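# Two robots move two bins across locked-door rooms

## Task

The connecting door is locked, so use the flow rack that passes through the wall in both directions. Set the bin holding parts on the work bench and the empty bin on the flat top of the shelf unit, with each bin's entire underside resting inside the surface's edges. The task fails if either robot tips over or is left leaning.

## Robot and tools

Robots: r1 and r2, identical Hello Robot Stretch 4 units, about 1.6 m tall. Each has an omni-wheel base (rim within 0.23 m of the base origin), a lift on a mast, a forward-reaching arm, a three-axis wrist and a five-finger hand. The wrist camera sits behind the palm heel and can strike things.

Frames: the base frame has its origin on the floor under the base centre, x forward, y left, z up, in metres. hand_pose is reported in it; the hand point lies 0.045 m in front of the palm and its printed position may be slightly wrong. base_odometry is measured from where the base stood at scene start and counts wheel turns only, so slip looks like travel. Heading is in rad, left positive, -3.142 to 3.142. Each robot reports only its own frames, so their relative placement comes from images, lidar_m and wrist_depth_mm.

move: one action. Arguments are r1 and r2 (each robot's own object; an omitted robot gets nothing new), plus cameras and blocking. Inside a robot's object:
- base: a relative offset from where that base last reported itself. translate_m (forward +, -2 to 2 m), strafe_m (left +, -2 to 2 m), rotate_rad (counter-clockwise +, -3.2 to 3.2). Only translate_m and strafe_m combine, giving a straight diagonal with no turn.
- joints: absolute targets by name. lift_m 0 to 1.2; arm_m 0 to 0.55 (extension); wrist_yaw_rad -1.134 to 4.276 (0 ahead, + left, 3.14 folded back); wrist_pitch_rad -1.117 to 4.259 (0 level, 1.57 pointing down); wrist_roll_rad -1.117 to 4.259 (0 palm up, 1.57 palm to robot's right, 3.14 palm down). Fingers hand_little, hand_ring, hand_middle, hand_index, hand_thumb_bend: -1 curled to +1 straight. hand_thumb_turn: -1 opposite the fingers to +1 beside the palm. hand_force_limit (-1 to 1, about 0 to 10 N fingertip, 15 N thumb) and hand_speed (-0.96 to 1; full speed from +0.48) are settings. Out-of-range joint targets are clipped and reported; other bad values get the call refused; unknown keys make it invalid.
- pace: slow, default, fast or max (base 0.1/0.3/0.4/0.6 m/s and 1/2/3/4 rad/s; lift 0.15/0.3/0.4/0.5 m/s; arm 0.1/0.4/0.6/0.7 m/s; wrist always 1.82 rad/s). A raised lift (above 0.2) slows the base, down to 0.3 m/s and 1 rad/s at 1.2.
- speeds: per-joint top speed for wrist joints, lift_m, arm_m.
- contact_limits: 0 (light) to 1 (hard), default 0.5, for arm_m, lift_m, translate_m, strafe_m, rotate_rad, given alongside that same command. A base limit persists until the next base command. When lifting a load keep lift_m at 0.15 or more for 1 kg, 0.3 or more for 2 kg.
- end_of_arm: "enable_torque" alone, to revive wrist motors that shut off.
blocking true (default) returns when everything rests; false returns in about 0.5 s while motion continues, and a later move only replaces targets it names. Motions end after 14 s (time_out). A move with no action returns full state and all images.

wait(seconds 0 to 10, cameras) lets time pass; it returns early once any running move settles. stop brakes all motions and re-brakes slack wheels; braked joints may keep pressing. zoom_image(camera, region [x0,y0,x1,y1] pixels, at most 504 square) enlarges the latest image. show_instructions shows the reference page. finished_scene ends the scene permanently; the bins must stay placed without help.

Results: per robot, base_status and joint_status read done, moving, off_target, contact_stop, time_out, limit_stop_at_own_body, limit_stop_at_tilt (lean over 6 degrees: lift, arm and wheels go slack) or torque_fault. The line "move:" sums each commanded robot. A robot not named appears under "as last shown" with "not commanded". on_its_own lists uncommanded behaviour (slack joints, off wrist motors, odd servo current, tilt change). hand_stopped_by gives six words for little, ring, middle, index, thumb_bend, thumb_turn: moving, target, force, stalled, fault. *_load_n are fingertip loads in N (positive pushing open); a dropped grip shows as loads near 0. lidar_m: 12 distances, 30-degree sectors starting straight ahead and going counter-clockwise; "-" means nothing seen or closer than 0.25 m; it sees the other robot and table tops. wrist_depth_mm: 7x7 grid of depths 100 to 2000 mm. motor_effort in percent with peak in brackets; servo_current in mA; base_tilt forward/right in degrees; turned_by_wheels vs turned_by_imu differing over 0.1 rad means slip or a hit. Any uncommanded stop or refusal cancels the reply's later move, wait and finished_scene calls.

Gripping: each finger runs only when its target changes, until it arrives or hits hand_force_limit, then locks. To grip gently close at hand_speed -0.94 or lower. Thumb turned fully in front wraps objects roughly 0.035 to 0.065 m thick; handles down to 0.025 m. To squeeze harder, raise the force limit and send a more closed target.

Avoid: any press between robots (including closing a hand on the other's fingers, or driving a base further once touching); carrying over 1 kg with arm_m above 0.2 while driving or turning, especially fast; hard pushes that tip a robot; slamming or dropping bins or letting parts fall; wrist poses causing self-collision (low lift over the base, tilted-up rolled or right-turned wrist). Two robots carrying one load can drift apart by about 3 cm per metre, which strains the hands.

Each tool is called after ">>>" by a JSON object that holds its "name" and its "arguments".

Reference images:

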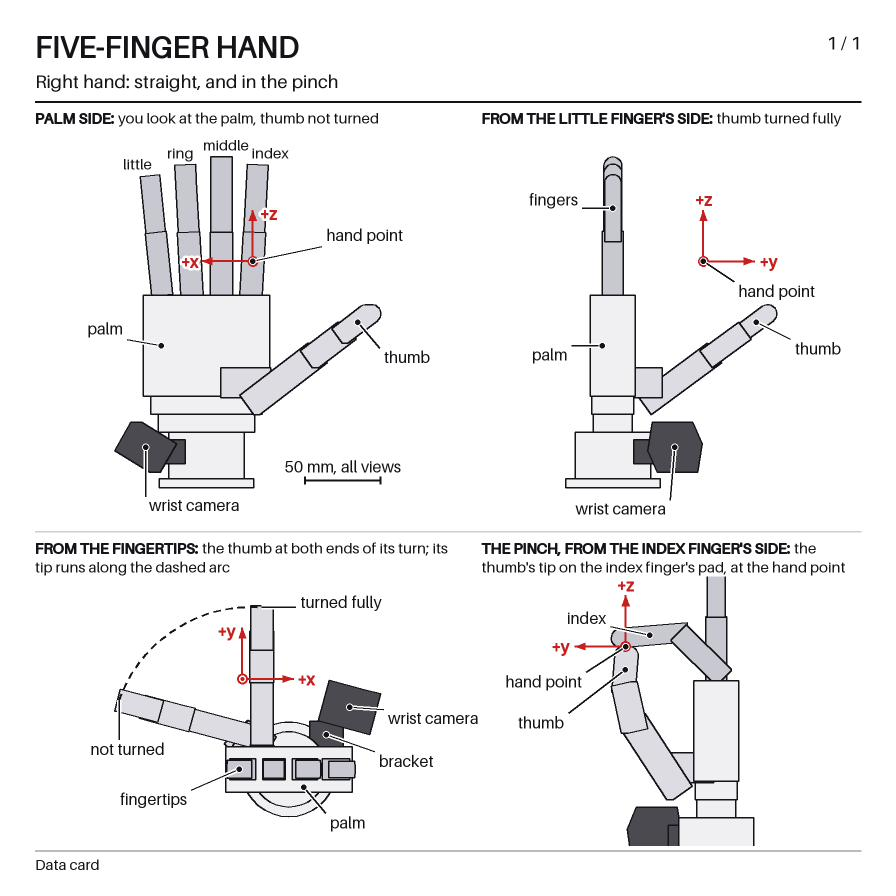

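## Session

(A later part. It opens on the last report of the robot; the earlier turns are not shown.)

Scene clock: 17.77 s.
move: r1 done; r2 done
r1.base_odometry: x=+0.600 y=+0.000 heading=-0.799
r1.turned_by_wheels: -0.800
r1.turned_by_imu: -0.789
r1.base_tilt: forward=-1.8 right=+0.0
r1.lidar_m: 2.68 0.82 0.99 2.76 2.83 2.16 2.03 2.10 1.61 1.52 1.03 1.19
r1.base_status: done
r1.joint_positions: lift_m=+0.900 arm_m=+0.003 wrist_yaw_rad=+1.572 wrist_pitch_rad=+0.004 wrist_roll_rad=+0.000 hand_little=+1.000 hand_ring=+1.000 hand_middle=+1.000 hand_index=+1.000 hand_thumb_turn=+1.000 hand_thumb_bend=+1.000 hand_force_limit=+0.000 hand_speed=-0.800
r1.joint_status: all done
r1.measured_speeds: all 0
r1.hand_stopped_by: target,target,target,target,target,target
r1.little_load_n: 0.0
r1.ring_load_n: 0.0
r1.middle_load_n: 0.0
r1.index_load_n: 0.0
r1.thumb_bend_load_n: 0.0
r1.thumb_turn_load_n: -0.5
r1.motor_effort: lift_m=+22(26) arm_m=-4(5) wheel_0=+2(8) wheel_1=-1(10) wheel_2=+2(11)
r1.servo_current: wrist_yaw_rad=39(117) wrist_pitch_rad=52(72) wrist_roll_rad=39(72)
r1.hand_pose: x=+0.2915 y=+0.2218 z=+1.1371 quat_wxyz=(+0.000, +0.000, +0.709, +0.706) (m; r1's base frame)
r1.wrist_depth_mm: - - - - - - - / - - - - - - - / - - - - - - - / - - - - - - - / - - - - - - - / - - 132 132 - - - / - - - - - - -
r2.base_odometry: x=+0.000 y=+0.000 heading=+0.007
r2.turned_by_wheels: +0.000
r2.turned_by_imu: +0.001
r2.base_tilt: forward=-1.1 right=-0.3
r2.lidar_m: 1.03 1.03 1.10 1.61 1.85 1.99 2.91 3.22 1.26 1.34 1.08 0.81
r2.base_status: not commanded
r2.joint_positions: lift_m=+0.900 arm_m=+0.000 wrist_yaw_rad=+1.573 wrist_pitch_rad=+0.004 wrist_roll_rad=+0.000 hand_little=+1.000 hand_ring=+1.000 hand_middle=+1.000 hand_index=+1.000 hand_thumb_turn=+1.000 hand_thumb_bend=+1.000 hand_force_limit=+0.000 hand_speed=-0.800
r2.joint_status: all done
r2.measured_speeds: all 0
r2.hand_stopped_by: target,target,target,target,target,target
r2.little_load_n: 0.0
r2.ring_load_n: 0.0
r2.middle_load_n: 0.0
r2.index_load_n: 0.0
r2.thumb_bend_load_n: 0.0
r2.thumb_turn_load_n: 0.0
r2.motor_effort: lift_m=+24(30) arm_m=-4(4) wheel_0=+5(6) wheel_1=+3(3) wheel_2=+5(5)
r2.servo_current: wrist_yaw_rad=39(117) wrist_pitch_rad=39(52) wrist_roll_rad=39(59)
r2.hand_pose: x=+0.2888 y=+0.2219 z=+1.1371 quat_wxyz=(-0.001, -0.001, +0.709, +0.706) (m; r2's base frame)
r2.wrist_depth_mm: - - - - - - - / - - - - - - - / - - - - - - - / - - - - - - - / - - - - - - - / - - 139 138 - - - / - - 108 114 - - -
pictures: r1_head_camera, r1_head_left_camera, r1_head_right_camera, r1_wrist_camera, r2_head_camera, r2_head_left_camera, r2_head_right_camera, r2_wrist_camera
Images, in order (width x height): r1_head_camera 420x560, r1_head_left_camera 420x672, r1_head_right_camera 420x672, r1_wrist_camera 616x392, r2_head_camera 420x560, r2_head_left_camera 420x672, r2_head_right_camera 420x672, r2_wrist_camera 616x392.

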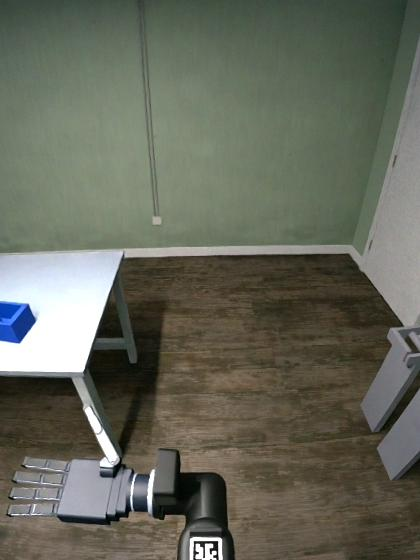

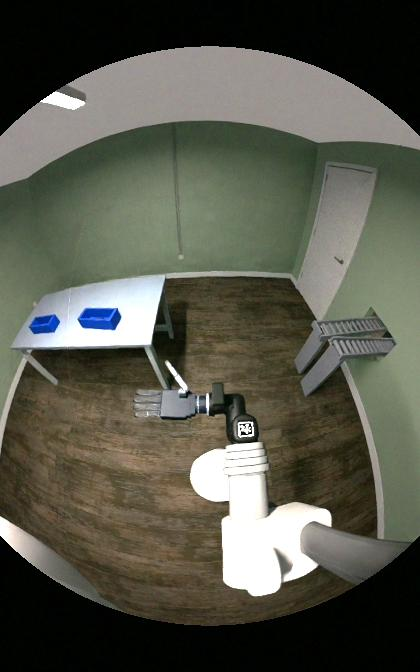

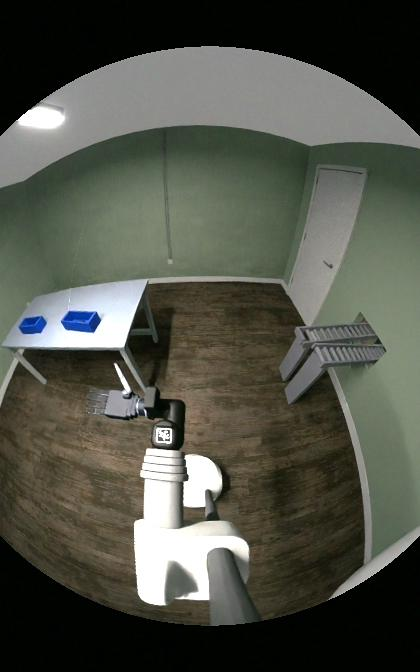

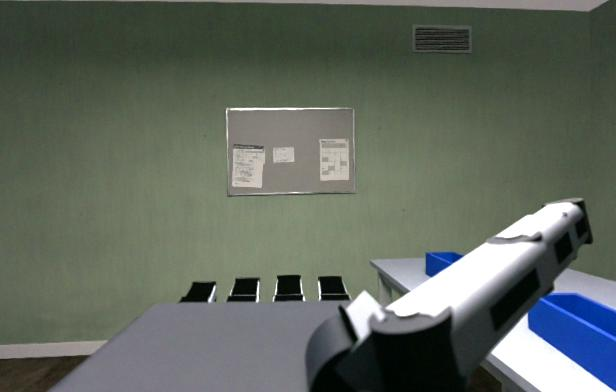

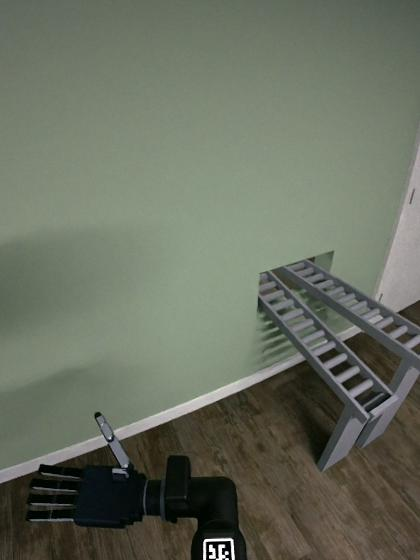

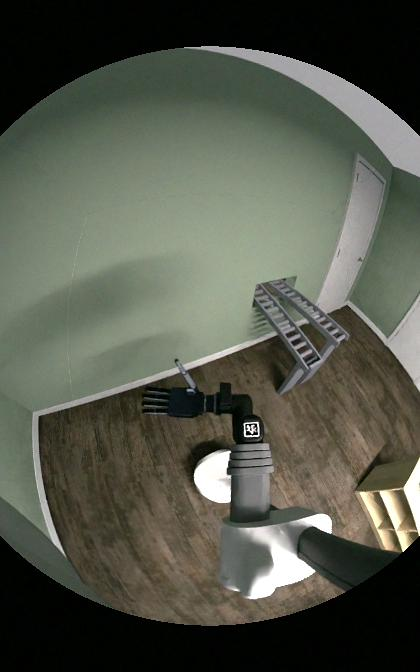

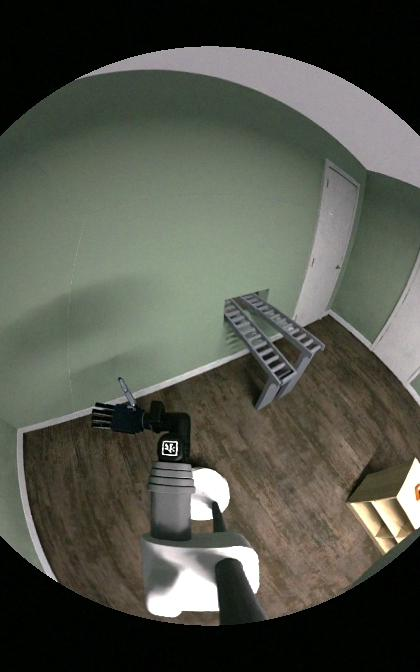

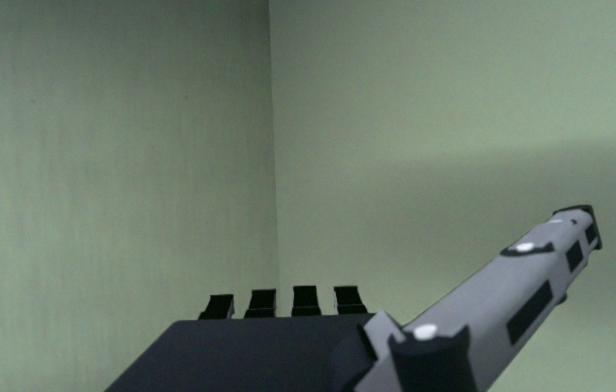

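>>> {"name": "move", "arguments": {"r1": {"base": {"rotate_rad": 0.035}}, "r2": {"base": {"strafe_m": -0.6}, "joints": {"wrist_yaw_rad": 0}}, "cameras": []}}

>>> {"name": "move", "arguments": {"r1": {"base": {"strafe_m": 1.25}, "joints": {"wrist_yaw_rad": 0}}, "cameras": ["all"]}}

Scene clock: 21.60 s.
move: r1 done; r2 done
r1.base_odometry: x=+0.600 y=+0.000 heading=-0.764
r1.turned_by_wheels: +0.035
r1.turned_by_imu: +0.033
r1.base_tilt: forward=-1.8 right=+0.1
r1.lidar_m: 1.51 0.79 1.05 2.76 2.88 2.14 2.02 2.11 1.59 1.53 1.03 1.19
r1.base_status: done
r1.joint_positions: lift_m=+0.900 arm_m=+0.003 wrist_yaw_rad=+1.572 wrist_pitch_rad=+0.004 wrist_roll_rad=+0.000 hand_little=+1.000 hand_ring=+1.000 hand_middle=+1.000 hand_index=+1.000 hand_thumb_turn=+1.000 hand_thumb_bend=+1.000 hand_force_limit=+0.000 hand_speed=-0.800
r1.joint_status: not commanded
r1.measured_speeds: all 0
r1.hand_stopped_by: target,target,target,target,target,target
r1.little_load_n: 0.0
r1.ring_load_n: 0.5
r1.middle_load_n: 0.0
r1.index_load_n: 0.0
r1.thumb_bend_load_n: 0.0
r1.thumb_turn_load_n: 0.0
r1.motor_effort: lift_m=+22(23) arm_m=-4(5) wheel_0=-2(4) wheel_1=+0(4) wheel_2=-1(8)
r1.servo_current: wrist_yaw_rad=26(72) wrist_pitch_rad=52(72) wrist_roll_rad=52(72)
r1.hand_pose: x=+0.2916 y=+0.2218 z=+1.1371 quat_wxyz=(+0.000, +0.000, +0.709, +0.706) (m; r1's base frame)
r1.wrist_depth_mm: - - - - - - - / - - - - - - - / - - - - - - - / - - - - - - - / - - - - - - - / - - 132 132 - - - / - - - - - - 707
r2.base_odometry: x=+0.004 y=-0.600 heading=+0.007
r2.turned_by_wheels: +0.000
r2.turned_by_imu: +0.001
r2.base_tilt: forward=-1.2 right=-0.2
r2.lidar_m: 0.65 1.27 1.36 1.99 2.40 2.55 3.07 1.19 0.73 0.95 2.30 0.80
r2.base_status: done
r2.joint_positions: lift_m=+0.900 arm_m=+0.000 wrist_yaw_rad=+0.002 wrist_pitch_rad=+0.004 wrist_roll_rad=+0.000 hand_little=+1.000 hand_ring=+1.000 hand_middle=+1.000 hand_index=+1.000 hand_thumb_turn=+1.000 hand_thumb_bend=+1.000 hand_force_limit=+0.000 hand_speed=-0.800
r2.joint_status: all done
r2.measured_speeds: all 0
r2.hand_stopped_by: target,target,target,target,target,target
r2.little_load_n: 0.0
r2.ring_load_n: 0.0
r2.middle_load_n: 0.0
r2.index_load_n: 0.0
r2.thumb_bend_load_n: 0.0
r2.thumb_turn_load_n: 0.0
r2.motor_effort: lift_m=+24(25) arm_m=-4(4) wheel_0=+5(16) wheel_1=+1(10) wheel_2=+0(3)
r2.servo_current: wrist_yaw_rad=39(137) wrist_pitch_rad=52(52) wrist_roll_rad=33(59)
r2.hand_pose: x=+0.3929 y=-0.1177 z=+1.1371 quat_wxyz=(+0.498, +0.501, +0.502, +0.499) (m; r2's base frame)
r2.wrist_depth_mm: - - - 1205 - - - / - 1008 - 1205 - - 1921 / - 991 - 1205 - - 1863 / - 1025 - 1205 - - 1863 / - 1008 - 1229 - - - / - - 139 138 - - - / - - 108 114 - - -
pictures: none
No camera images: "cameras" was empty.

Scene clock: 27.10 s.
move: r1 done
r1.base_odometry: x=+1.465 y=+0.903 heading=-0.765
r1.turned_by_wheels: +0.000
r1.turned_by_imu: +0.002
r1.base_tilt: forward=-1.7 right=+0.2
r1.lidar_m: 0.71 0.75 1.57 1.48 1.56 2.15 2.04 2.11 2.88 2.23 1.01 0.75
r1.base_status: done
r1.joint_positions: lift_m=+0.900 arm_m=+0.003 wrist_yaw_rad=+0.002 wrist_pitch_rad=+0.004 wrist_roll_rad=+0.000 hand_little=+1.000 hand_ring=+1.000 hand_middle=+1.000 hand_index=+1.000 hand_thumb_turn=+1.000 hand_thumb_bend=+1.000 hand_force_limit=+0.000 hand_speed=-0.800
r1.joint_status: all done
r1.measured_speeds: all 0
r1.hand_stopped_by: target,target,target,target,target,target
r1.little_load_n: 0.0
r1.ring_load_n: 0.0
r1.middle_load_n: 0.0
r1.index_load_n: 0.0
r1.thumb_bend_load_n: 0.0
r1.thumb_turn_load_n: 0.0
r1.motor_effort: lift_m=+22(23) arm_m=-5(5) wheel_0=-1(12) wheel_1=-1(10) wheel_2=+0(4)
r1.servo_current: wrist_yaw_rad=46(111) wrist_pitch_rad=46(78) wrist_roll_rad=59(65)
r1.hand_pose: x=+0.3955 y=-0.1178 z=+1.1372 quat_wxyz=(+0.498, +0.501, +0.502, +0.499) (m; r1's base frame)
r1.wrist_depth_mm: - - - - - - - / - - - - - - - / - - - - - - - / - - - - - - - / - - - - - - - / - - 132 132 - - - / 750 - - - - - -
r2: as last shown
r2.base_tilt: forward=-1.0 right=-0.4
r2.lidar_m: 0.64 1.26 1.39 2.03 2.39 2.57 3.07 1.21 0.73 0.94 2.28 0.80
r2.motor_effort: lift_m=+24(24) arm_m=-4(4) wheel_0=+5(5) wheel_1=+1(1) wheel_2=+0(0)
r2.servo_current: wrist_yaw_rad=39(46) wrist_pitch_rad=46(52) wrist_roll_rad=39(65)
r2.wrist_depth_mm: - - - 1205 - - - / - 991 - 1205 - - 1863 / - 1008 - 1205 - - 1863 / - 1025 - 1229 - - 1863 / - 1025 - 1205 - - - / - - 139 138 - - - / - - 108 114 - - -
pictures: r1_head_camera, r1_head_left_camera, r1_head_right_camera, r1_wrist_camera, r2_head_camera, r2_head_left_camera, r2_head_right_camera, r2_wrist_camera
Images, in order (width x height): r1_head_camera 420x560, r1_head_left_camera 420x672, r1_head_right_camera 420x672, r1_wrist_camera 616x392, r2_head_camera 420x560, r2_head_left_camera 420x672, r2_head_right_camera 420x672, r2_wrist_camera 616x392.

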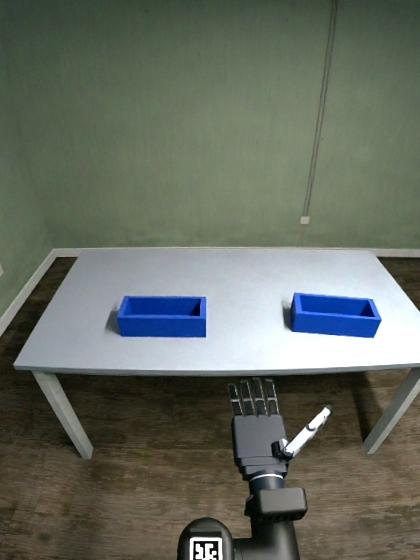

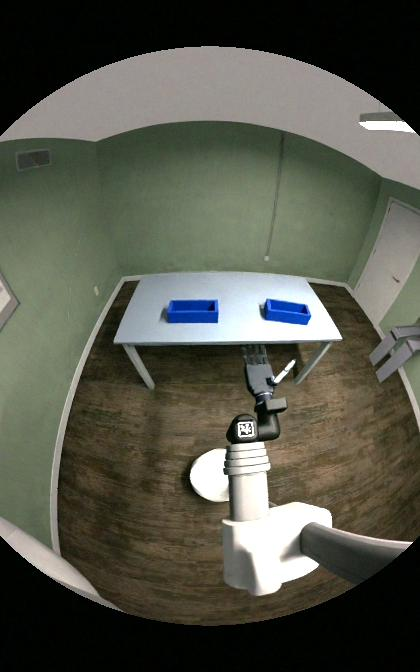

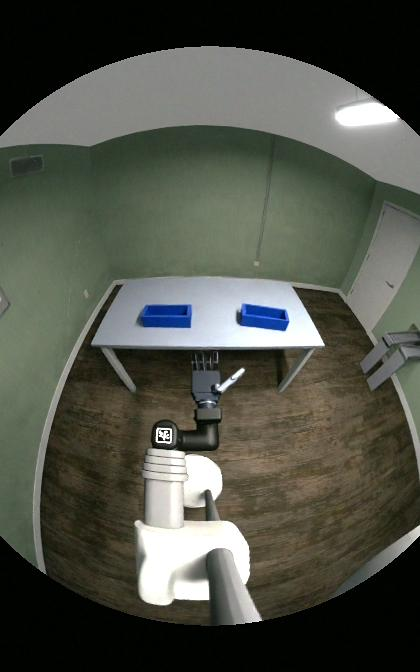

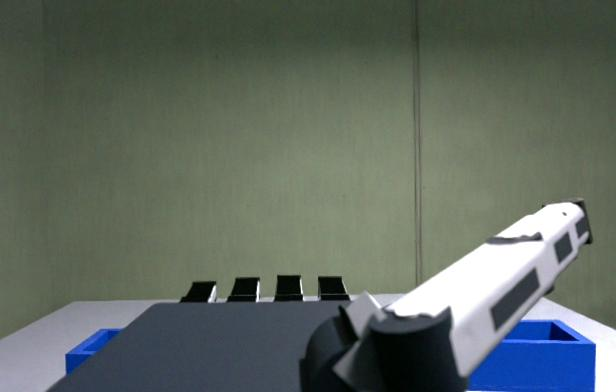

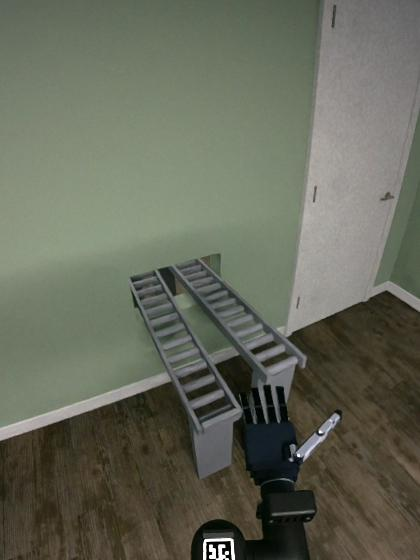

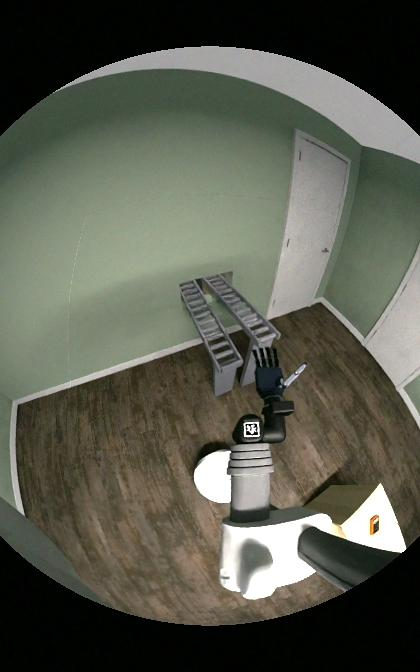

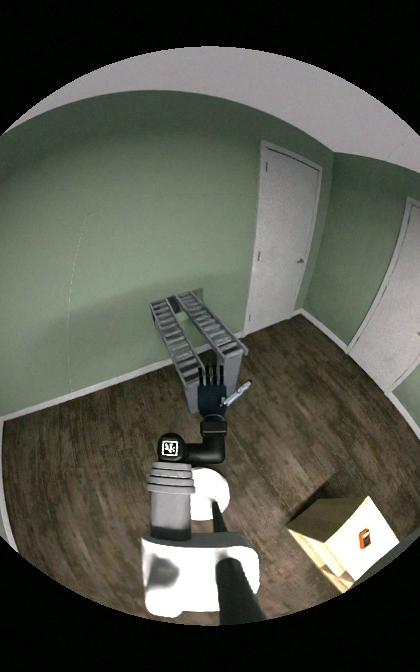

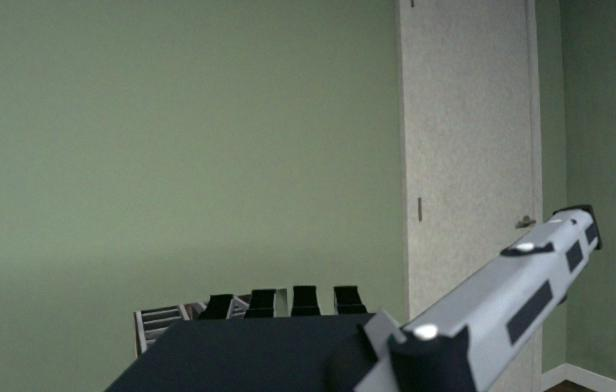

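>>> {"name": "zoom_image", "arguments": {"camera": "r1_head_camera", "region": [100, 270, 240, 370]}}

>>> {"name": "zoom_image", "arguments": {"camera": "r1_head_camera", "region": [270, 270, 410, 370]}}

>>> {"name": "zoom_image", "arguments": {"camera": "r2_head_camera", "region": [110, 240, 330, 440]}}

Scaled by 3.600 from the camera's 420x560 image, which has a finer 1200x1600 frame.

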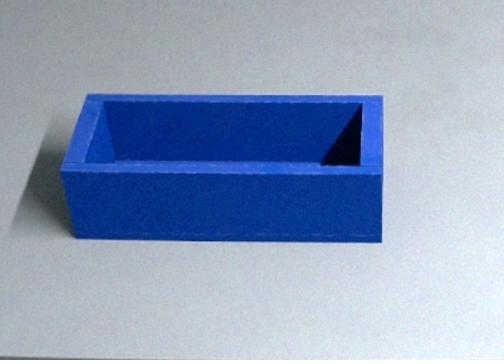

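Scaled by 3.600 from the camera's 420x560 image, which has a finer 1200x1600 frame.

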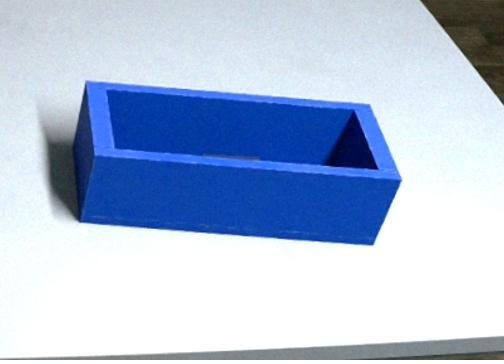

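Scaled by 2.291 from the camera's 420x560 image, which has a finer 1200x1600 frame.

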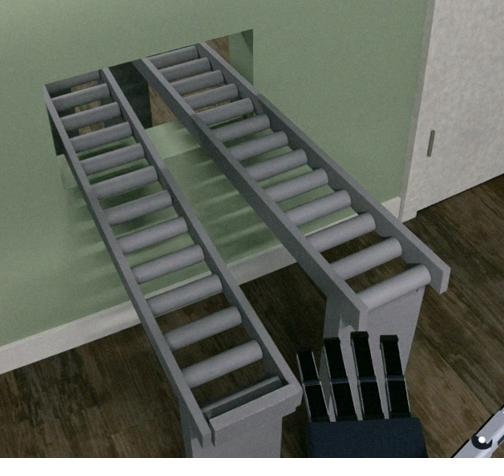

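>>> {"name": "move", "arguments": {"r1": {"joints": {"arm_m": 0.25}}, "r2": {"base": {"rotate_rad": -0.4}, "joints": {"lift_m": 1.0}}, "cameras": ["r1_head_camera", "r1_wrist_camera", "r2_head_camera"]}}

>>> {"name": "zoom_image", "arguments": {"camera": "r1_head_camera", "region": [150, 230, 350, 430]}}

>>> {"name": "move", "arguments": {"r1": {"joints": {"lift_m": 0.75}}, "cameras": ["r1_head_camera", "r1_wrist_camera"]}}

>>> {"name": "zoom_image", "arguments": {"camera": "r1_head_camera", "region": [150, 230, 350, 430]}}

Scene clock: 31.37 s.
move: r1 done; r2 done
r1.base_odometry: x=+1.465 y=+0.903 heading=-0.765
r1.turned_by_wheels: +0.000
r1.turned_by_imu: -0.002
r1.base_tilt: forward=-1.8 right=+0.2
r1.lidar_m: 0.73 0.76 1.57 1.50 1.55 2.14 2.03 2.11 2.89 2.21 1.04 0.75
r1.base_status: not commanded
r1.joint_positions: lift_m=+0.900 arm_m=+0.250 wrist_yaw_rad=+0.002 wrist_pitch_rad=+0.004 wrist_roll_rad=+0.000 hand_little=+1.000 hand_ring=+1.000 hand_middle=+1.000 hand_index=+1.000 hand_thumb_turn=+1.000 hand_thumb_bend=+1.000 hand_force_limit=+0.000 hand_speed=-0.800
r1.joint_status: all done
r1.measured_speeds: all 0
r1.hand_stopped_by: target,target,target,target,target,target
r1.little_load_n: 0.0
r1.ring_load_n: 0.0
r1.middle_load_n: 0.0
r1.index_load_n: 0.0
r1.thumb_bend_load_n: 0.0
r1.thumb_turn_load_n: 0.0
r1.motor_effort: lift_m=+21(22) arm_m=+8(10) wheel_0=-1(1) wheel_1=-1(1) wheel_2=+0(0)
r1.servo_current: wrist_yaw_rad=7(65) wrist_pitch_rad=46(72) wrist_roll_rad=46(85)
r1.hand_pose: x=+0.6424 y=-0.1179 z=+1.1372 quat_wxyz=(+0.498, +0.501, +0.502, +0.499) (m; r1's base frame)
r1.wrist_depth_mm: - - - - - - - / - - - - - - - / - - - - - - - / - - - - - - - / - - - - - - - / - - 131 132 - - - / 788 - - - - - 750
r2.base_odometry: x=+0.004 y=-0.600 heading=-0.392
r2.turned_by_wheels: -0.399
r2.turned_by_imu: -0.399
r2.base_tilt: forward=-1.2 right=-0.2
r2.lidar_m: 0.77 0.64 1.27 1.43 2.38 2.38 2.71 3.00 0.87 0.70 2.31 2.30
r2.base_status: done
r2.joint_positions: lift_m=+1.000 arm_m=+0.000 wrist_yaw_rad=+0.002 wrist_pitch_rad=+0.004 wrist_roll_rad=+0.000 hand_little=+1.000 hand_ring=+1.000 hand_middle=+1.000 hand_index=+1.000 hand_thumb_turn=+1.000 hand_thumb_bend=+1.000 hand_force_limit=+0.000 hand_speed=-0.800
r2.joint_status: all done
r2.measured_speeds: all 0
r2.hand_stopped_by: target,target,target,target,target,target
r2.little_load_n: 0.0
r2.ring_load_n: 0.0
r2.middle_load_n: 0.0
r2.index_load_n: 0.0
r2.thumb_bend_load_n: 0.0
r2.thumb_turn_load_n: 0.0
r2.motor_effort: lift_m=+24(29) arm_m=-4(4) wheel_0=+5(13) wheel_1=+2(9) wheel_2=+6(10)
r2.servo_current: wrist_yaw_rad=39(46) wrist_pitch_rad=46(52) wrist_roll_rad=26(52)
r2.hand_pose: x=+0.3929 y=-0.1178 z=+1.2371 quat_wxyz=(+0.498, +0.501, +0.502, +0.499) (m; r2's base frame)
r2.wrist_depth_mm: - - - - - - - / - - - - - - 1756 / - - - - - - 1756 / - 1098 - - - - 1756 / - 1118 - - - - - / - 1098 139 135 - - - / 1205 1098 108 114 - - -
pictures: r1_head_camera, r1_wrist_camera, r2_head_camera
Images, in order (width x height): r1_head_camera 420x560, r1_wrist_camera 616x392, r2_head_camera 420x560.

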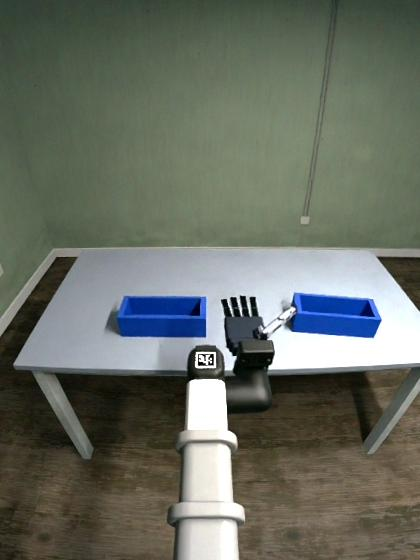

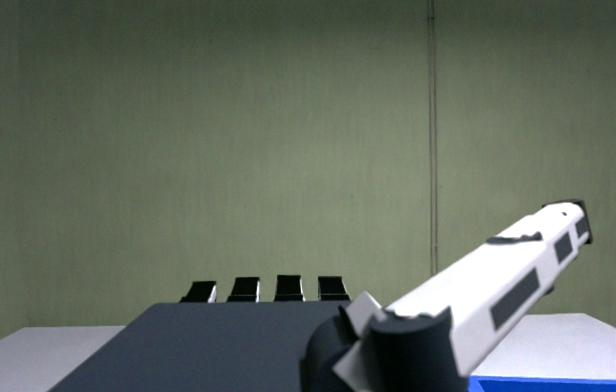

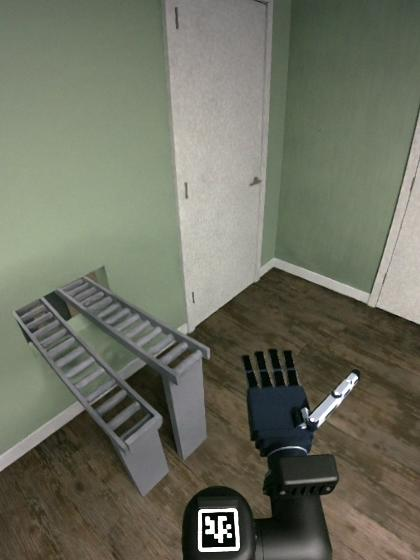

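Scaled by 2.520 from the camera's 420x560 image, which has a finer 1200x1600 frame.

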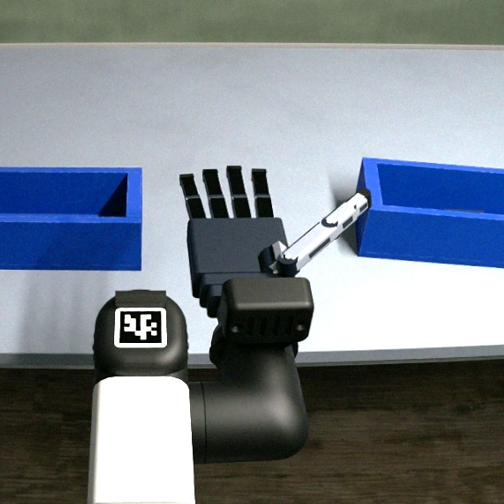

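Scene clock: 33.07 s.
move: r1 done
r1.base_odometry: x=+1.465 y=+0.903 heading=-0.765
r1.turned_by_wheels: +0.000
r1.turned_by_imu: -0.001
r1.base_tilt: forward=-1.7 right=+0.1
r1.lidar_m: 0.71 0.74 1.57 1.50 1.56 2.15 2.04 2.11 2.85 2.21 1.02 0.76
r1.base_status: not commanded
r1.joint_positions: lift_m=+0.750 arm_m=+0.250 wrist_yaw_rad=+0.002 wrist_pitch_rad=+0.004 wrist_roll_rad=+0.000 hand_little=+1.000 hand_ring=+1.000 hand_middle=+1.000 hand_index=+1.000 hand_thumb_turn=+1.000 hand_thumb_bend=+1.000 hand_force_limit=+0.000 hand_speed=-0.800
r1.joint_status: all done
r1.measured_speeds: all 0
r1.hand_stopped_by: target,target,target,target,target,target
r1.little_load_n: 0.0
r1.ring_load_n: 0.0
r1.middle_load_n: 0.0
r1.index_load_n: 0.0
r1.thumb_bend_load_n: 0.0
r1.thumb_turn_load_n: 0.0
r1.motor_effort: lift_m=+16(19) arm_m=+9(9) wheel_0=-1(1) wheel_1=-1(1) wheel_2=+0(0)
r1.servo_current: wrist_yaw_rad=33(59) wrist_pitch_rad=52(59) wrist_roll_rad=20(59)
r1.hand_pose: x=+0.6424 y=-0.1179 z=+0.9877 quat_wxyz=(+0.498, +0.501, +0.502, +0.499) (m; r1's base frame)
r1.wrist_depth_mm: - - - - - - - / - - - - - - - / - - - - - - - / - - - - - - - / - - - - - - - / 496 500 132 132 - - - / 392 - - - - - -
r2: as last shown
r2.turned_by_wheels: +0.000
r2.turned_by_imu: +0.000
r2.base_tilt: forward=-1.1 right=-0.4
r2.lidar_m: 0.74 0.65 1.28 1.46 2.38 2.38 2.72 2.99 0.88 0.71 2.29 2.30
r2.motor_effort: lift_m=+24(24) arm_m=-4(4) wheel_0=+5(5) wheel_1=+2(2) wheel_2=+6(7)
r2.servo_current: wrist_yaw_rad=39(46) wrist_pitch_rad=52(52) wrist_roll_rad=33(59)
r2.wrist_depth_mm: - - - - - - - / - - - - - - 1756 / - - - - - - 1756 / - 1098 - - - - 1808 / - 1138 - - - - - / - 1098 139 135 - - - / 1229 1098 108 114 - - -
pictures: r1_head_camera, r1_wrist_camera
Images, in order (width x height): r1_head_camera 420x560, r1_wrist_camera 616x392.

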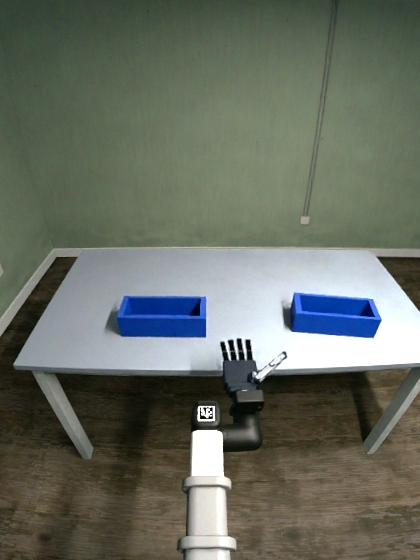

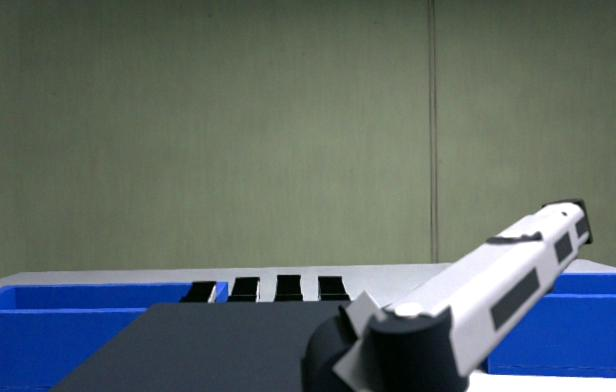

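Scaled by 2.520 from the camera's 420x560 image, which has a finer 1200x1600 frame.

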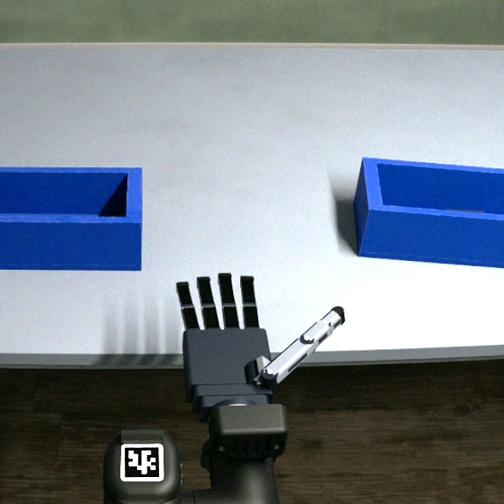

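>>> {"name": "move", "arguments": {"r1": {"joints": {"lift_m": 1.0, "wrist_pitch_rad": 1.57}}, "cameras": ["r1_head_camera", "r1_wrist_camera"]}}

>>> {"name": "zoom_image", "arguments": {"camera": "r2_head_camera", "region": [10, 260, 230, 500]}}

Scene clock: 36.03 s.
move: r1 done
r1.base_odometry: x=+1.465 y=+0.903 heading=-0.765
r1.turned_by_wheels: +0.000
r1.turned_by_imu: -0.001
r1.base_tilt: forward=-1.8 right=+0.1
r1.lidar_m: 0.71 0.78 1.56 1.49 1.56 2.16 2.04 2.11 2.89 2.21 1.03 0.74
r1.base_status: not commanded
r1.joint_positions: lift_m=+1.000 arm_m=+0.250 wrist_yaw_rad=+0.001 wrist_pitch_rad=+1.568 wrist_roll_rad=+0.000 hand_little=+1.000 hand_ring=+1.000 hand_middle=+1.000 hand_index=+1.000 hand_thumb_turn=+1.000 hand_thumb_bend=+1.000 hand_force_limit=+0.000 hand_speed=-0.800
r1.joint_status: all done
r1.measured_speeds: all 0
r1.hand_stopped_by: target,target,target,target,target,target
r1.little_load_n: 0.0
r1.ring_load_n: 0.0
r1.middle_load_n: 0.0
r1.index_load_n: 0.0
r1.thumb_bend_load_n: 0.0
r1.thumb_turn_load_n: 0.0
r1.motor_effort: lift_m=+23(26) arm_m=+9(9) wheel_0=-1(1) wheel_1=-1(1) wheel_2=+0(0)
r1.servo_current: wrist_yaw_rad=33(59) wrist_pitch_rad=46(78) wrist_roll_rad=39(72)
r1.hand_pose: x=+0.4814 y=-0.1182 z=+0.9567 quat_wxyz=(+0.001, +0.707, +0.708, +0.001) (m; r1's base frame)
r1.wrist_depth_mm: 1078 1078 1118 1098 1118 1138 1138 / 1078 1078 1098 1118 1118 1138 1160 / 1078 1098 1098 1118 1118 1160 1160 / 1078 1098 1118 1118 1138 1138 1160 / 1098 1098 1118 1118 1138 1138 - / 1098 1098 131 132 - - - / 1098 - - - - - 1160
r2: as last shown
r2.base_tilt: forward=-1.1 right=-0.2
r2.lidar_m: 0.76 0.64 1.29 1.44 2.38 2.39 2.72 2.99 0.86 0.71 2.29 2.30
r2.motor_effort: lift_m=+24(24) arm_m=-4(5) wheel_0=+5(5) wheel_1=+2(2) wheel_2=+6(7)
r2.servo_current: wrist_yaw_rad=33(46) wrist_pitch_rad=46(52) wrist_roll_rad=39(59)
r2.wrist_depth_mm: - - - - - - - / - - - - - - 1756 / - - - - - - 1756 / - 1098 - - - - 1808 / - 1118 - - - - - / - 1098 139 135 - - - / 1205 1098 108 114 - - -
pictures: r1_head_camera, r1_wrist_camera
Images, in order (width x height): r1_head_camera 420x560, r1_wrist_camera 616x392.

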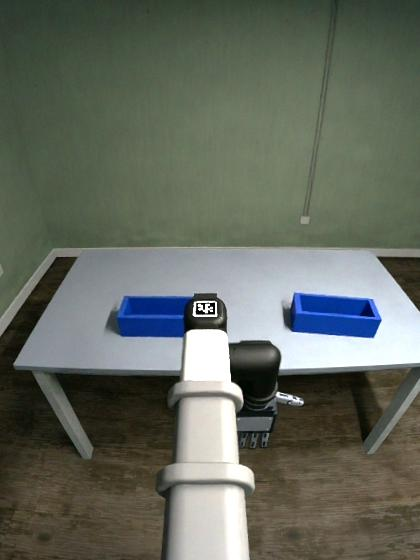

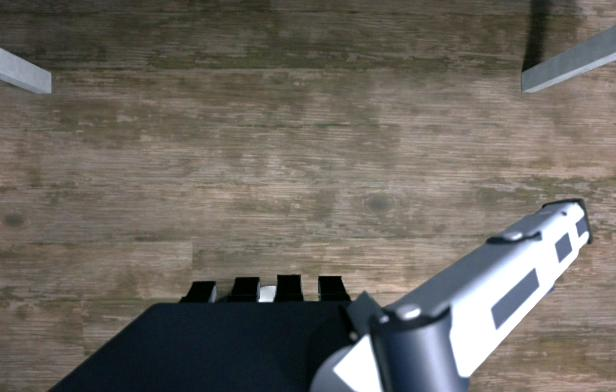

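This scene's latest camera images include none from r2_head_camera. They are from: r1_head_camera, r1_wrist_camera. r2_head_camera's image comes with the result of a call that names it in "cameras".

>>> {"name": "move", "arguments": {"r1": {"joints": {"lift_m": 1.1, "arm_m": 0.5}}, "cameras": ["r1_head_camera", "r1_wrist_camera", "r2_head_camera"]}}

>>> {"name": "zoom_image", "arguments": {"camera": "r2_head_camera", "region": [10, 260, 230, 500]}}

Scene clock: 38.23 s.
move: r1 done
r1.base_odometry: x=+1.465 y=+0.903 heading=-0.765
r1.turned_by_wheels: +0.000
r1.turned_by_imu: -0.001
r1.base_tilt: forward=-1.6 right=+0.3
r1.lidar_m: 0.71 0.75 1.56 1.51 1.55 2.13 2.05 2.11 2.89 2.24 1.03 0.74
r1.base_status: not commanded
r1.joint_positions: lift_m=+1.100 arm_m=+0.500 wrist_yaw_rad=+0.001 wrist_pitch_rad=+1.568 wrist_roll_rad=+0.000 hand_little=+1.000 hand_ring=+1.000 hand_middle=+1.000 hand_index=+1.000 hand_thumb_turn=+1.000 hand_thumb_bend=+1.000 hand_force_limit=+0.000 hand_speed=-0.800
r1.joint_status: all done
r1.measured_speeds: all 0
r1.hand_stopped_by: target,target,target,target,target,target
r1.little_load_n: 0.0
r1.ring_load_n: 0.0
r1.middle_load_n: 0.5
r1.index_load_n: 0.0
r1.thumb_bend_load_n: 0.0
r1.thumb_turn_load_n: 0.0
r1.motor_effort: lift_m=+23(25) arm_m=+8(11) wheel_0=-1(1) wheel_1=-1(1) wheel_2=+0(0)
r1.servo_current: wrist_yaw_rad=33(65) wrist_pitch_rad=26(65) wrist_roll_rad=59(78)
r1.hand_pose: x=+0.7314 y=-0.1182 z=+1.0566 quat_wxyz=(+0.001, +0.707, +0.708, +0.001) (m; r1's base frame)
r1.wrist_depth_mm: 377 375 445 449 455 455 384 / 436 442 449 452 459 462 466 / 436 442 445 452 455 462 466 / 1160 1182 1205 1205 1229 1255 469 / 1205 1182 1205 1229 1229 1255 - / 1182 1205 131 132 - - - / 1182 - - - - - 1281
r2: as last shown
r2.base_tilt: forward=-1.2 right=-0.4
r2.lidar_m: 0.78 0.64 1.28 1.46 2.40 2.40 2.71 3.00 0.84 0.74 2.28 2.30
r2.index_load_n: 0.5
r2.motor_effort: lift_m=+24(25) arm_m=-4(4) wheel_0=+5(5) wheel_1=+2(2) wheel_2=+6(6)
r2.servo_current: wrist_yaw_rad=39(46) wrist_pitch_rad=46(52) wrist_roll_rad=33(72)
r2.wrist_depth_mm: - - - - - - - / - - - - - - 1756 / - - - - - - 1708 / - 1098 - - - - 1756 / - 1118 - - - - - / - 1098 139 135 - - - / 1205 1098 108 114 - - -
pictures: r1_head_camera, r1_wrist_camera, r2_head_camera
Images, in order (width x height): r1_head_camera 420x560, r1_wrist_camera 616x392, r2_head_camera 420x560.

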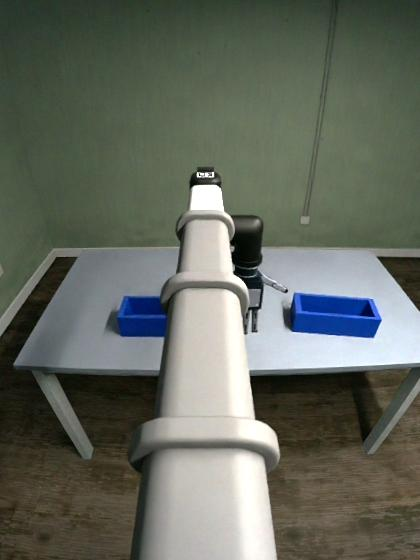

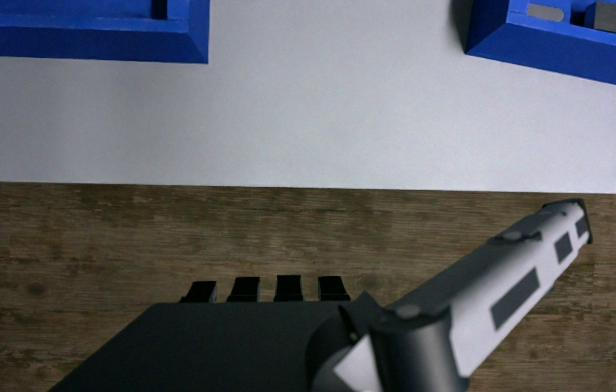

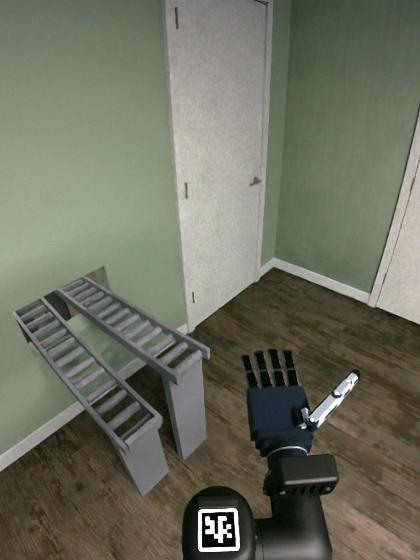

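Scaled by 2.100 from the camera's 420x560 image, which has a finer 1200x1600 frame.

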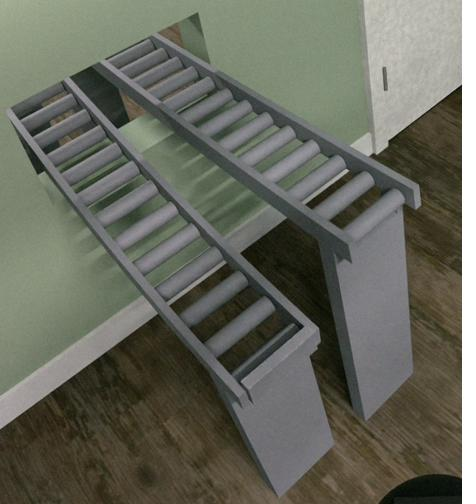

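>>> {"name": "move", "arguments": {"r1": {"joints": {"arm_m": 0.25, "wrist_roll_rad": 3.14, "wrist_pitch_rad": 0.0}}, "cameras": ["r1_head_right_camera", "r1_wrist_camera", "r1_head_camera"]}}

>>> {"name": "zoom_image", "arguments": {"camera": "r1_head_right_camera", "region": [330, 280, 420, 420]}}

Scene clock: 41.53 s.
move: r1 done
r1.base_odometry: x=+1.465 y=+0.903 heading=-0.765
r1.turned_by_wheels: +0.000
r1.turned_by_imu: -0.001
r1.base_tilt: forward=-1.8 right=+0.2
r1.lidar_m: 0.70 0.75 1.55 1.50 1.56 2.13 2.05 2.11 2.88 2.20 1.04 0.75
r1.base_status: not commanded
r1.joint_positions: lift_m=+1.100 arm_m=+0.250 wrist_yaw_rad=+0.001 wrist_pitch_rad=+0.010 wrist_roll_rad=+3.137 hand_little=+1.000 hand_ring=+1.000 hand_middle=+1.000 hand_index=+1.000 hand_thumb_turn=+1.000 hand_thumb_bend=+1.000 hand_force_limit=+0.000 hand_speed=-0.800
r1.joint_status: all done
r1.measured_speeds: all 0
r1.hand_stopped_by: target,target,target,target,target,target
r1.little_load_n: 0.0
r1.ring_load_n: 0.0
r1.middle_load_n: 0.0
r1.index_load_n: -0.5
r1.thumb_bend_load_n: 0.0
r1.thumb_turn_load_n: 0.0
r1.motor_effort: lift_m=+22(23) arm_m=-8(12) wheel_0=-1(1) wheel_1=-1(1) wheel_2=+0(0)
r1.servo_current: wrist_yaw_rad=20(59) wrist_pitch_rad=72(176) wrist_roll_rad=39(124)
r1.hand_pose: x=+0.6422 y=-0.0565 z=+1.2155 quat_wxyz=(-0.497, +0.504, -0.501, +0.498) (m; r1's base frame)
r1.wrist_depth_mm: - - - - - - - / - - - - - - - / - - - - - - - / - - - - - - - / - - - - - - - / - - 132 132 - - - / - - - - - - -
r2: as last shown
r2.base_tilt: forward=-1.1 right=-0.3
r2.lidar_m: 0.78 0.62 1.26 1.44 2.40 2.38 2.72 3.01 0.89 0.71 2.29 2.31
r2.index_load_n: 0.0
r2.servo_current: wrist_yaw_rad=46(46) wrist_pitch_rad=52(52) wrist_roll_rad=33(65)
r2.wrist_depth_mm: - - - - - - - / - - - - - - 1756 / - - - - - - 1756 / - 1118 - - - - 1756 / - 1138 - - - - - / - 1098 139 135 - - - / 1229 1118 108 114 - - -
pictures: r1_head_camera, r1_head_right_camera, r1_wrist_camera
Images, in order (width x height): r1_head_camera 420x560, r1_head_right_camera 420x672, r1_wrist_camera 616x392.

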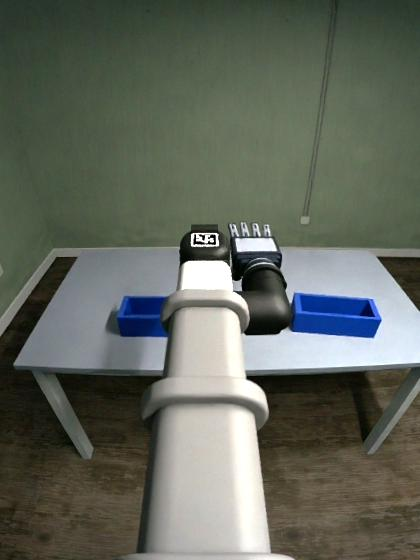

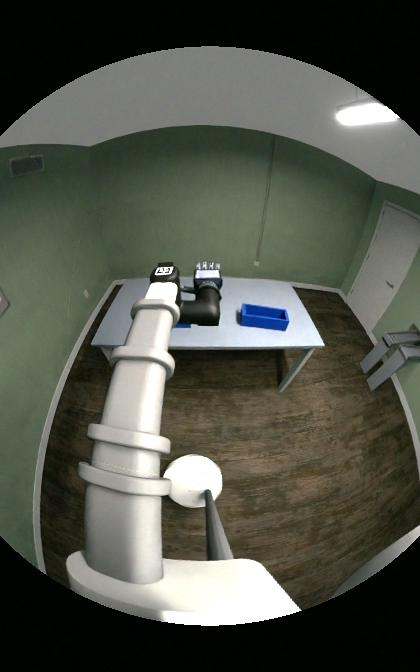

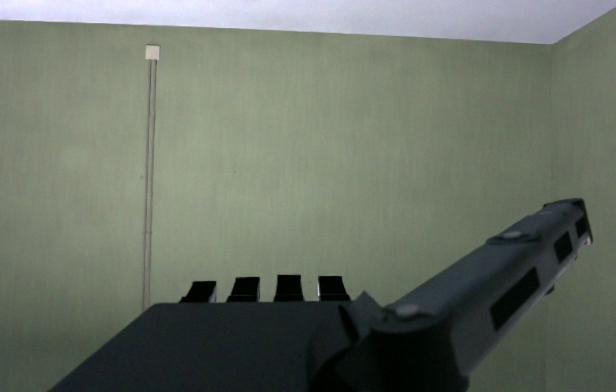

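Scaled by 3.600 from the camera's 420x672 image, which has a finer 600x960 frame.

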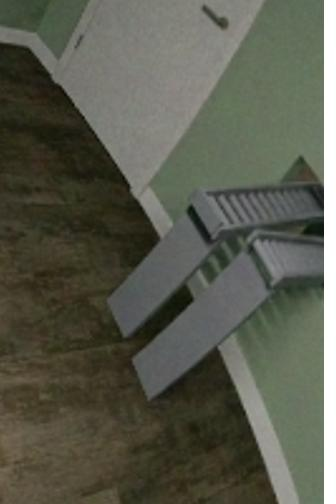

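>>> {"name": "move", "arguments": {"r1": {"base": {"rotate_rad": -0.02}, "joints": {"hand_speed": 0.0, "hand_little": 0.0, "hand_ring": 0.0, "hand_middle": 0.0, "hand_index": 0.0}}}}

>>> {"name": "move", "arguments": {"r1": {"base": {"strafe_m": 0.25}, "joints": {"lift_m": 0.9, "arm_m": 0.35}}, "cameras": ["r1_head_camera", "r1_wrist_camera"]}}

>>> {"name": "zoom_image", "arguments": {"camera": "r1_head_camera", "region": [130, 220, 330, 420]}}

Scene clock: 43.23 s.
move: r1 done
r1.base_odometry: x=+1.465 y=+0.902 heading=-0.784
r1.turned_by_wheels: -0.020
r1.turned_by_imu: -0.020
r1.base_tilt: forward=-1.7 right=+0.2
r1.lidar_m: 0.71 0.74 1.58 1.49 1.56 2.12 2.04 2.11 2.84 2.48 1.04 0.74
r1.base_status: done
r1.joint_positions: lift_m=+1.100 arm_m=+0.250 wrist_yaw_rad=+0.001 wrist_pitch_rad=+0.010 wrist_roll_rad=+3.138 hand_little=+0.000 hand_ring=+0.000 hand_middle=+0.000 hand_index=+0.000 hand_thumb_turn=+1.000 hand_thumb_bend=+1.000 hand_force_limit=+0.000 hand_speed=+0.000
r1.joint_status: all done
r1.measured_speeds: all 0
r1.hand_stopped_by: target,target,target,target,target,target
r1.little_load_n: 0.0
r1.ring_load_n: 0.0
r1.middle_load_n: 0.0
r1.index_load_n: 0.0
r1.thumb_bend_load_n: 0.0
r1.thumb_turn_load_n: 0.0
r1.motor_effort: lift_m=+22(22) arm_m=-8(8) wheel_0=+1(4) wheel_1=+1(4) wheel_2=+3(7)
r1.servo_current: wrist_yaw_rad=39(52) wrist_pitch_rad=46(78) wrist_roll_rad=46(65)
r1.hand_pose: x=+0.6422 y=-0.0566 z=+1.2155 quat_wxyz=(-0.497, +0.504, -0.501, +0.498) (m; r1's base frame)
r1.wrist_depth_mm: - - - - - - - / - - - - - - - / - - - - - - - / - - - 176 - - - / - - 168 172 - - - / - - 120 132 - - - / - - - - - - -
r2: as last shown
r2.lidar_m: 0.77 0.64 1.27 1.48 2.41 2.40 2.71 2.98 0.87 0.72 2.30 2.32
r2.motor_effort: lift_m=+24(24) arm_m=-4(4) wheel_0=+5(5) wheel_1=+2(2) wheel_2=+6(6)
r2.servo_current: wrist_yaw_rad=39(46) wrist_pitch_rad=39(52) wrist_roll_rad=33(65)
r2.wrist_depth_mm: - - - - - - - / - - - - - - 1756 / - - - - - - 1756 / - 1098 - - - - 1756 / - 1118 - - - - - / - 1098 139 135 - - - / 1205 1118 108 114 - - -
pictures: none

Scene clock: 45.37 s.
move: r1 done
r1.base_odometry: x=+1.642 y=+1.079 heading=-0.784
r1.turned_by_wheels: +0.000
r1.turned_by_imu: -0.001
r1.base_tilt: forward=-1.8 right=+0.2
r1.lidar_m: 0.72 0.74 1.32 1.25 1.29 1.78 2.04 2.12 2.86 2.42 1.06 0.75
r1.base_status: done
r1.joint_positions: lift_m=+0.900 arm_m=+0.350 wrist_yaw_rad=+0.001 wrist_pitch_rad=+0.009 wrist_roll_rad=+3.138 hand_little=+0.000 hand_ring=+0.000 hand_middle=+0.000 hand_index=+0.000 hand_thumb_turn=+1.000 hand_thumb_bend=+1.000 hand_force_limit=+0.000 hand_speed=+0.000
r1.joint_status: all done
r1.measured_speeds: all 0
r1.hand_stopped_by: target,target,target,target,target,target
r1.little_load_n: 0.0
r1.ring_load_n: 0.0
r1.middle_load_n: 0.0
r1.index_load_n: 0.0
r1.thumb_bend_load_n: 0.0
r1.thumb_turn_load_n: -0.5
r1.motor_effort: lift_m=+16(21) arm_m=+8(12) wheel_0=+1(11) wheel_1=-1(10) wheel_2=+0(4)
r1.servo_current: wrist_yaw_rad=52(59) wrist_pitch_rad=59(78) wrist_roll_rad=65(78)
r1.hand_pose: x=+0.7414 y=-0.0567 z=+1.0162 quat_wxyz=(-0.497, +0.504, -0.501, +0.499) (m; r1's base frame)
r1.wrist_depth_mm: 580 508 397 402 407 549 544 / 866 854 842 831 809 798 - / - - - - - - - / - - - 176 - - - / - - 168 172 - - - / - - 120 132 - - - / - - - - - - -
r2: as last shown
r2.base_tilt: forward=-0.9 right=-0.2
r2.lidar_m: 0.77 0.64 1.27 1.45 2.38 2.39 2.70 3.00 0.87 0.72 2.30 2.31
r2.servo_current: wrist_yaw_rad=39(46) wrist_pitch_rad=46(52) wrist_roll_rad=33(65)
r2.wrist_depth_mm: - - - - - - - / - - - - - - 1756 / - - - - - - 1756 / - 1118 - - - - 1808 / - 1138 - - - - - / - 1098 139 135 - - - / 1205 1118 108 114 - - -
pictures: r1_head_camera, r1_wrist_camera
Images, in order (width x height): r1_head_camera 420x560, r1_wrist_camera 616x392.

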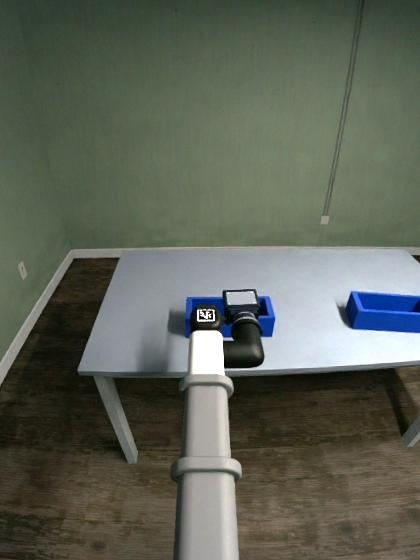

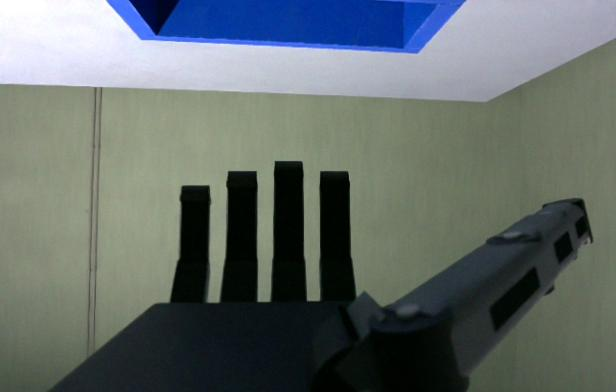

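Scaled by 2.520 from the camera's 420x560 image, which has a finer 1200x1600 frame.

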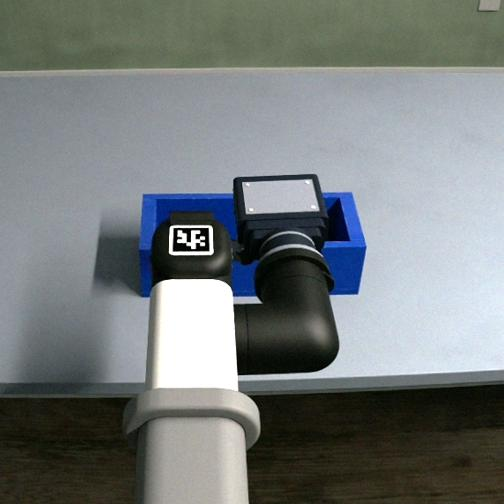

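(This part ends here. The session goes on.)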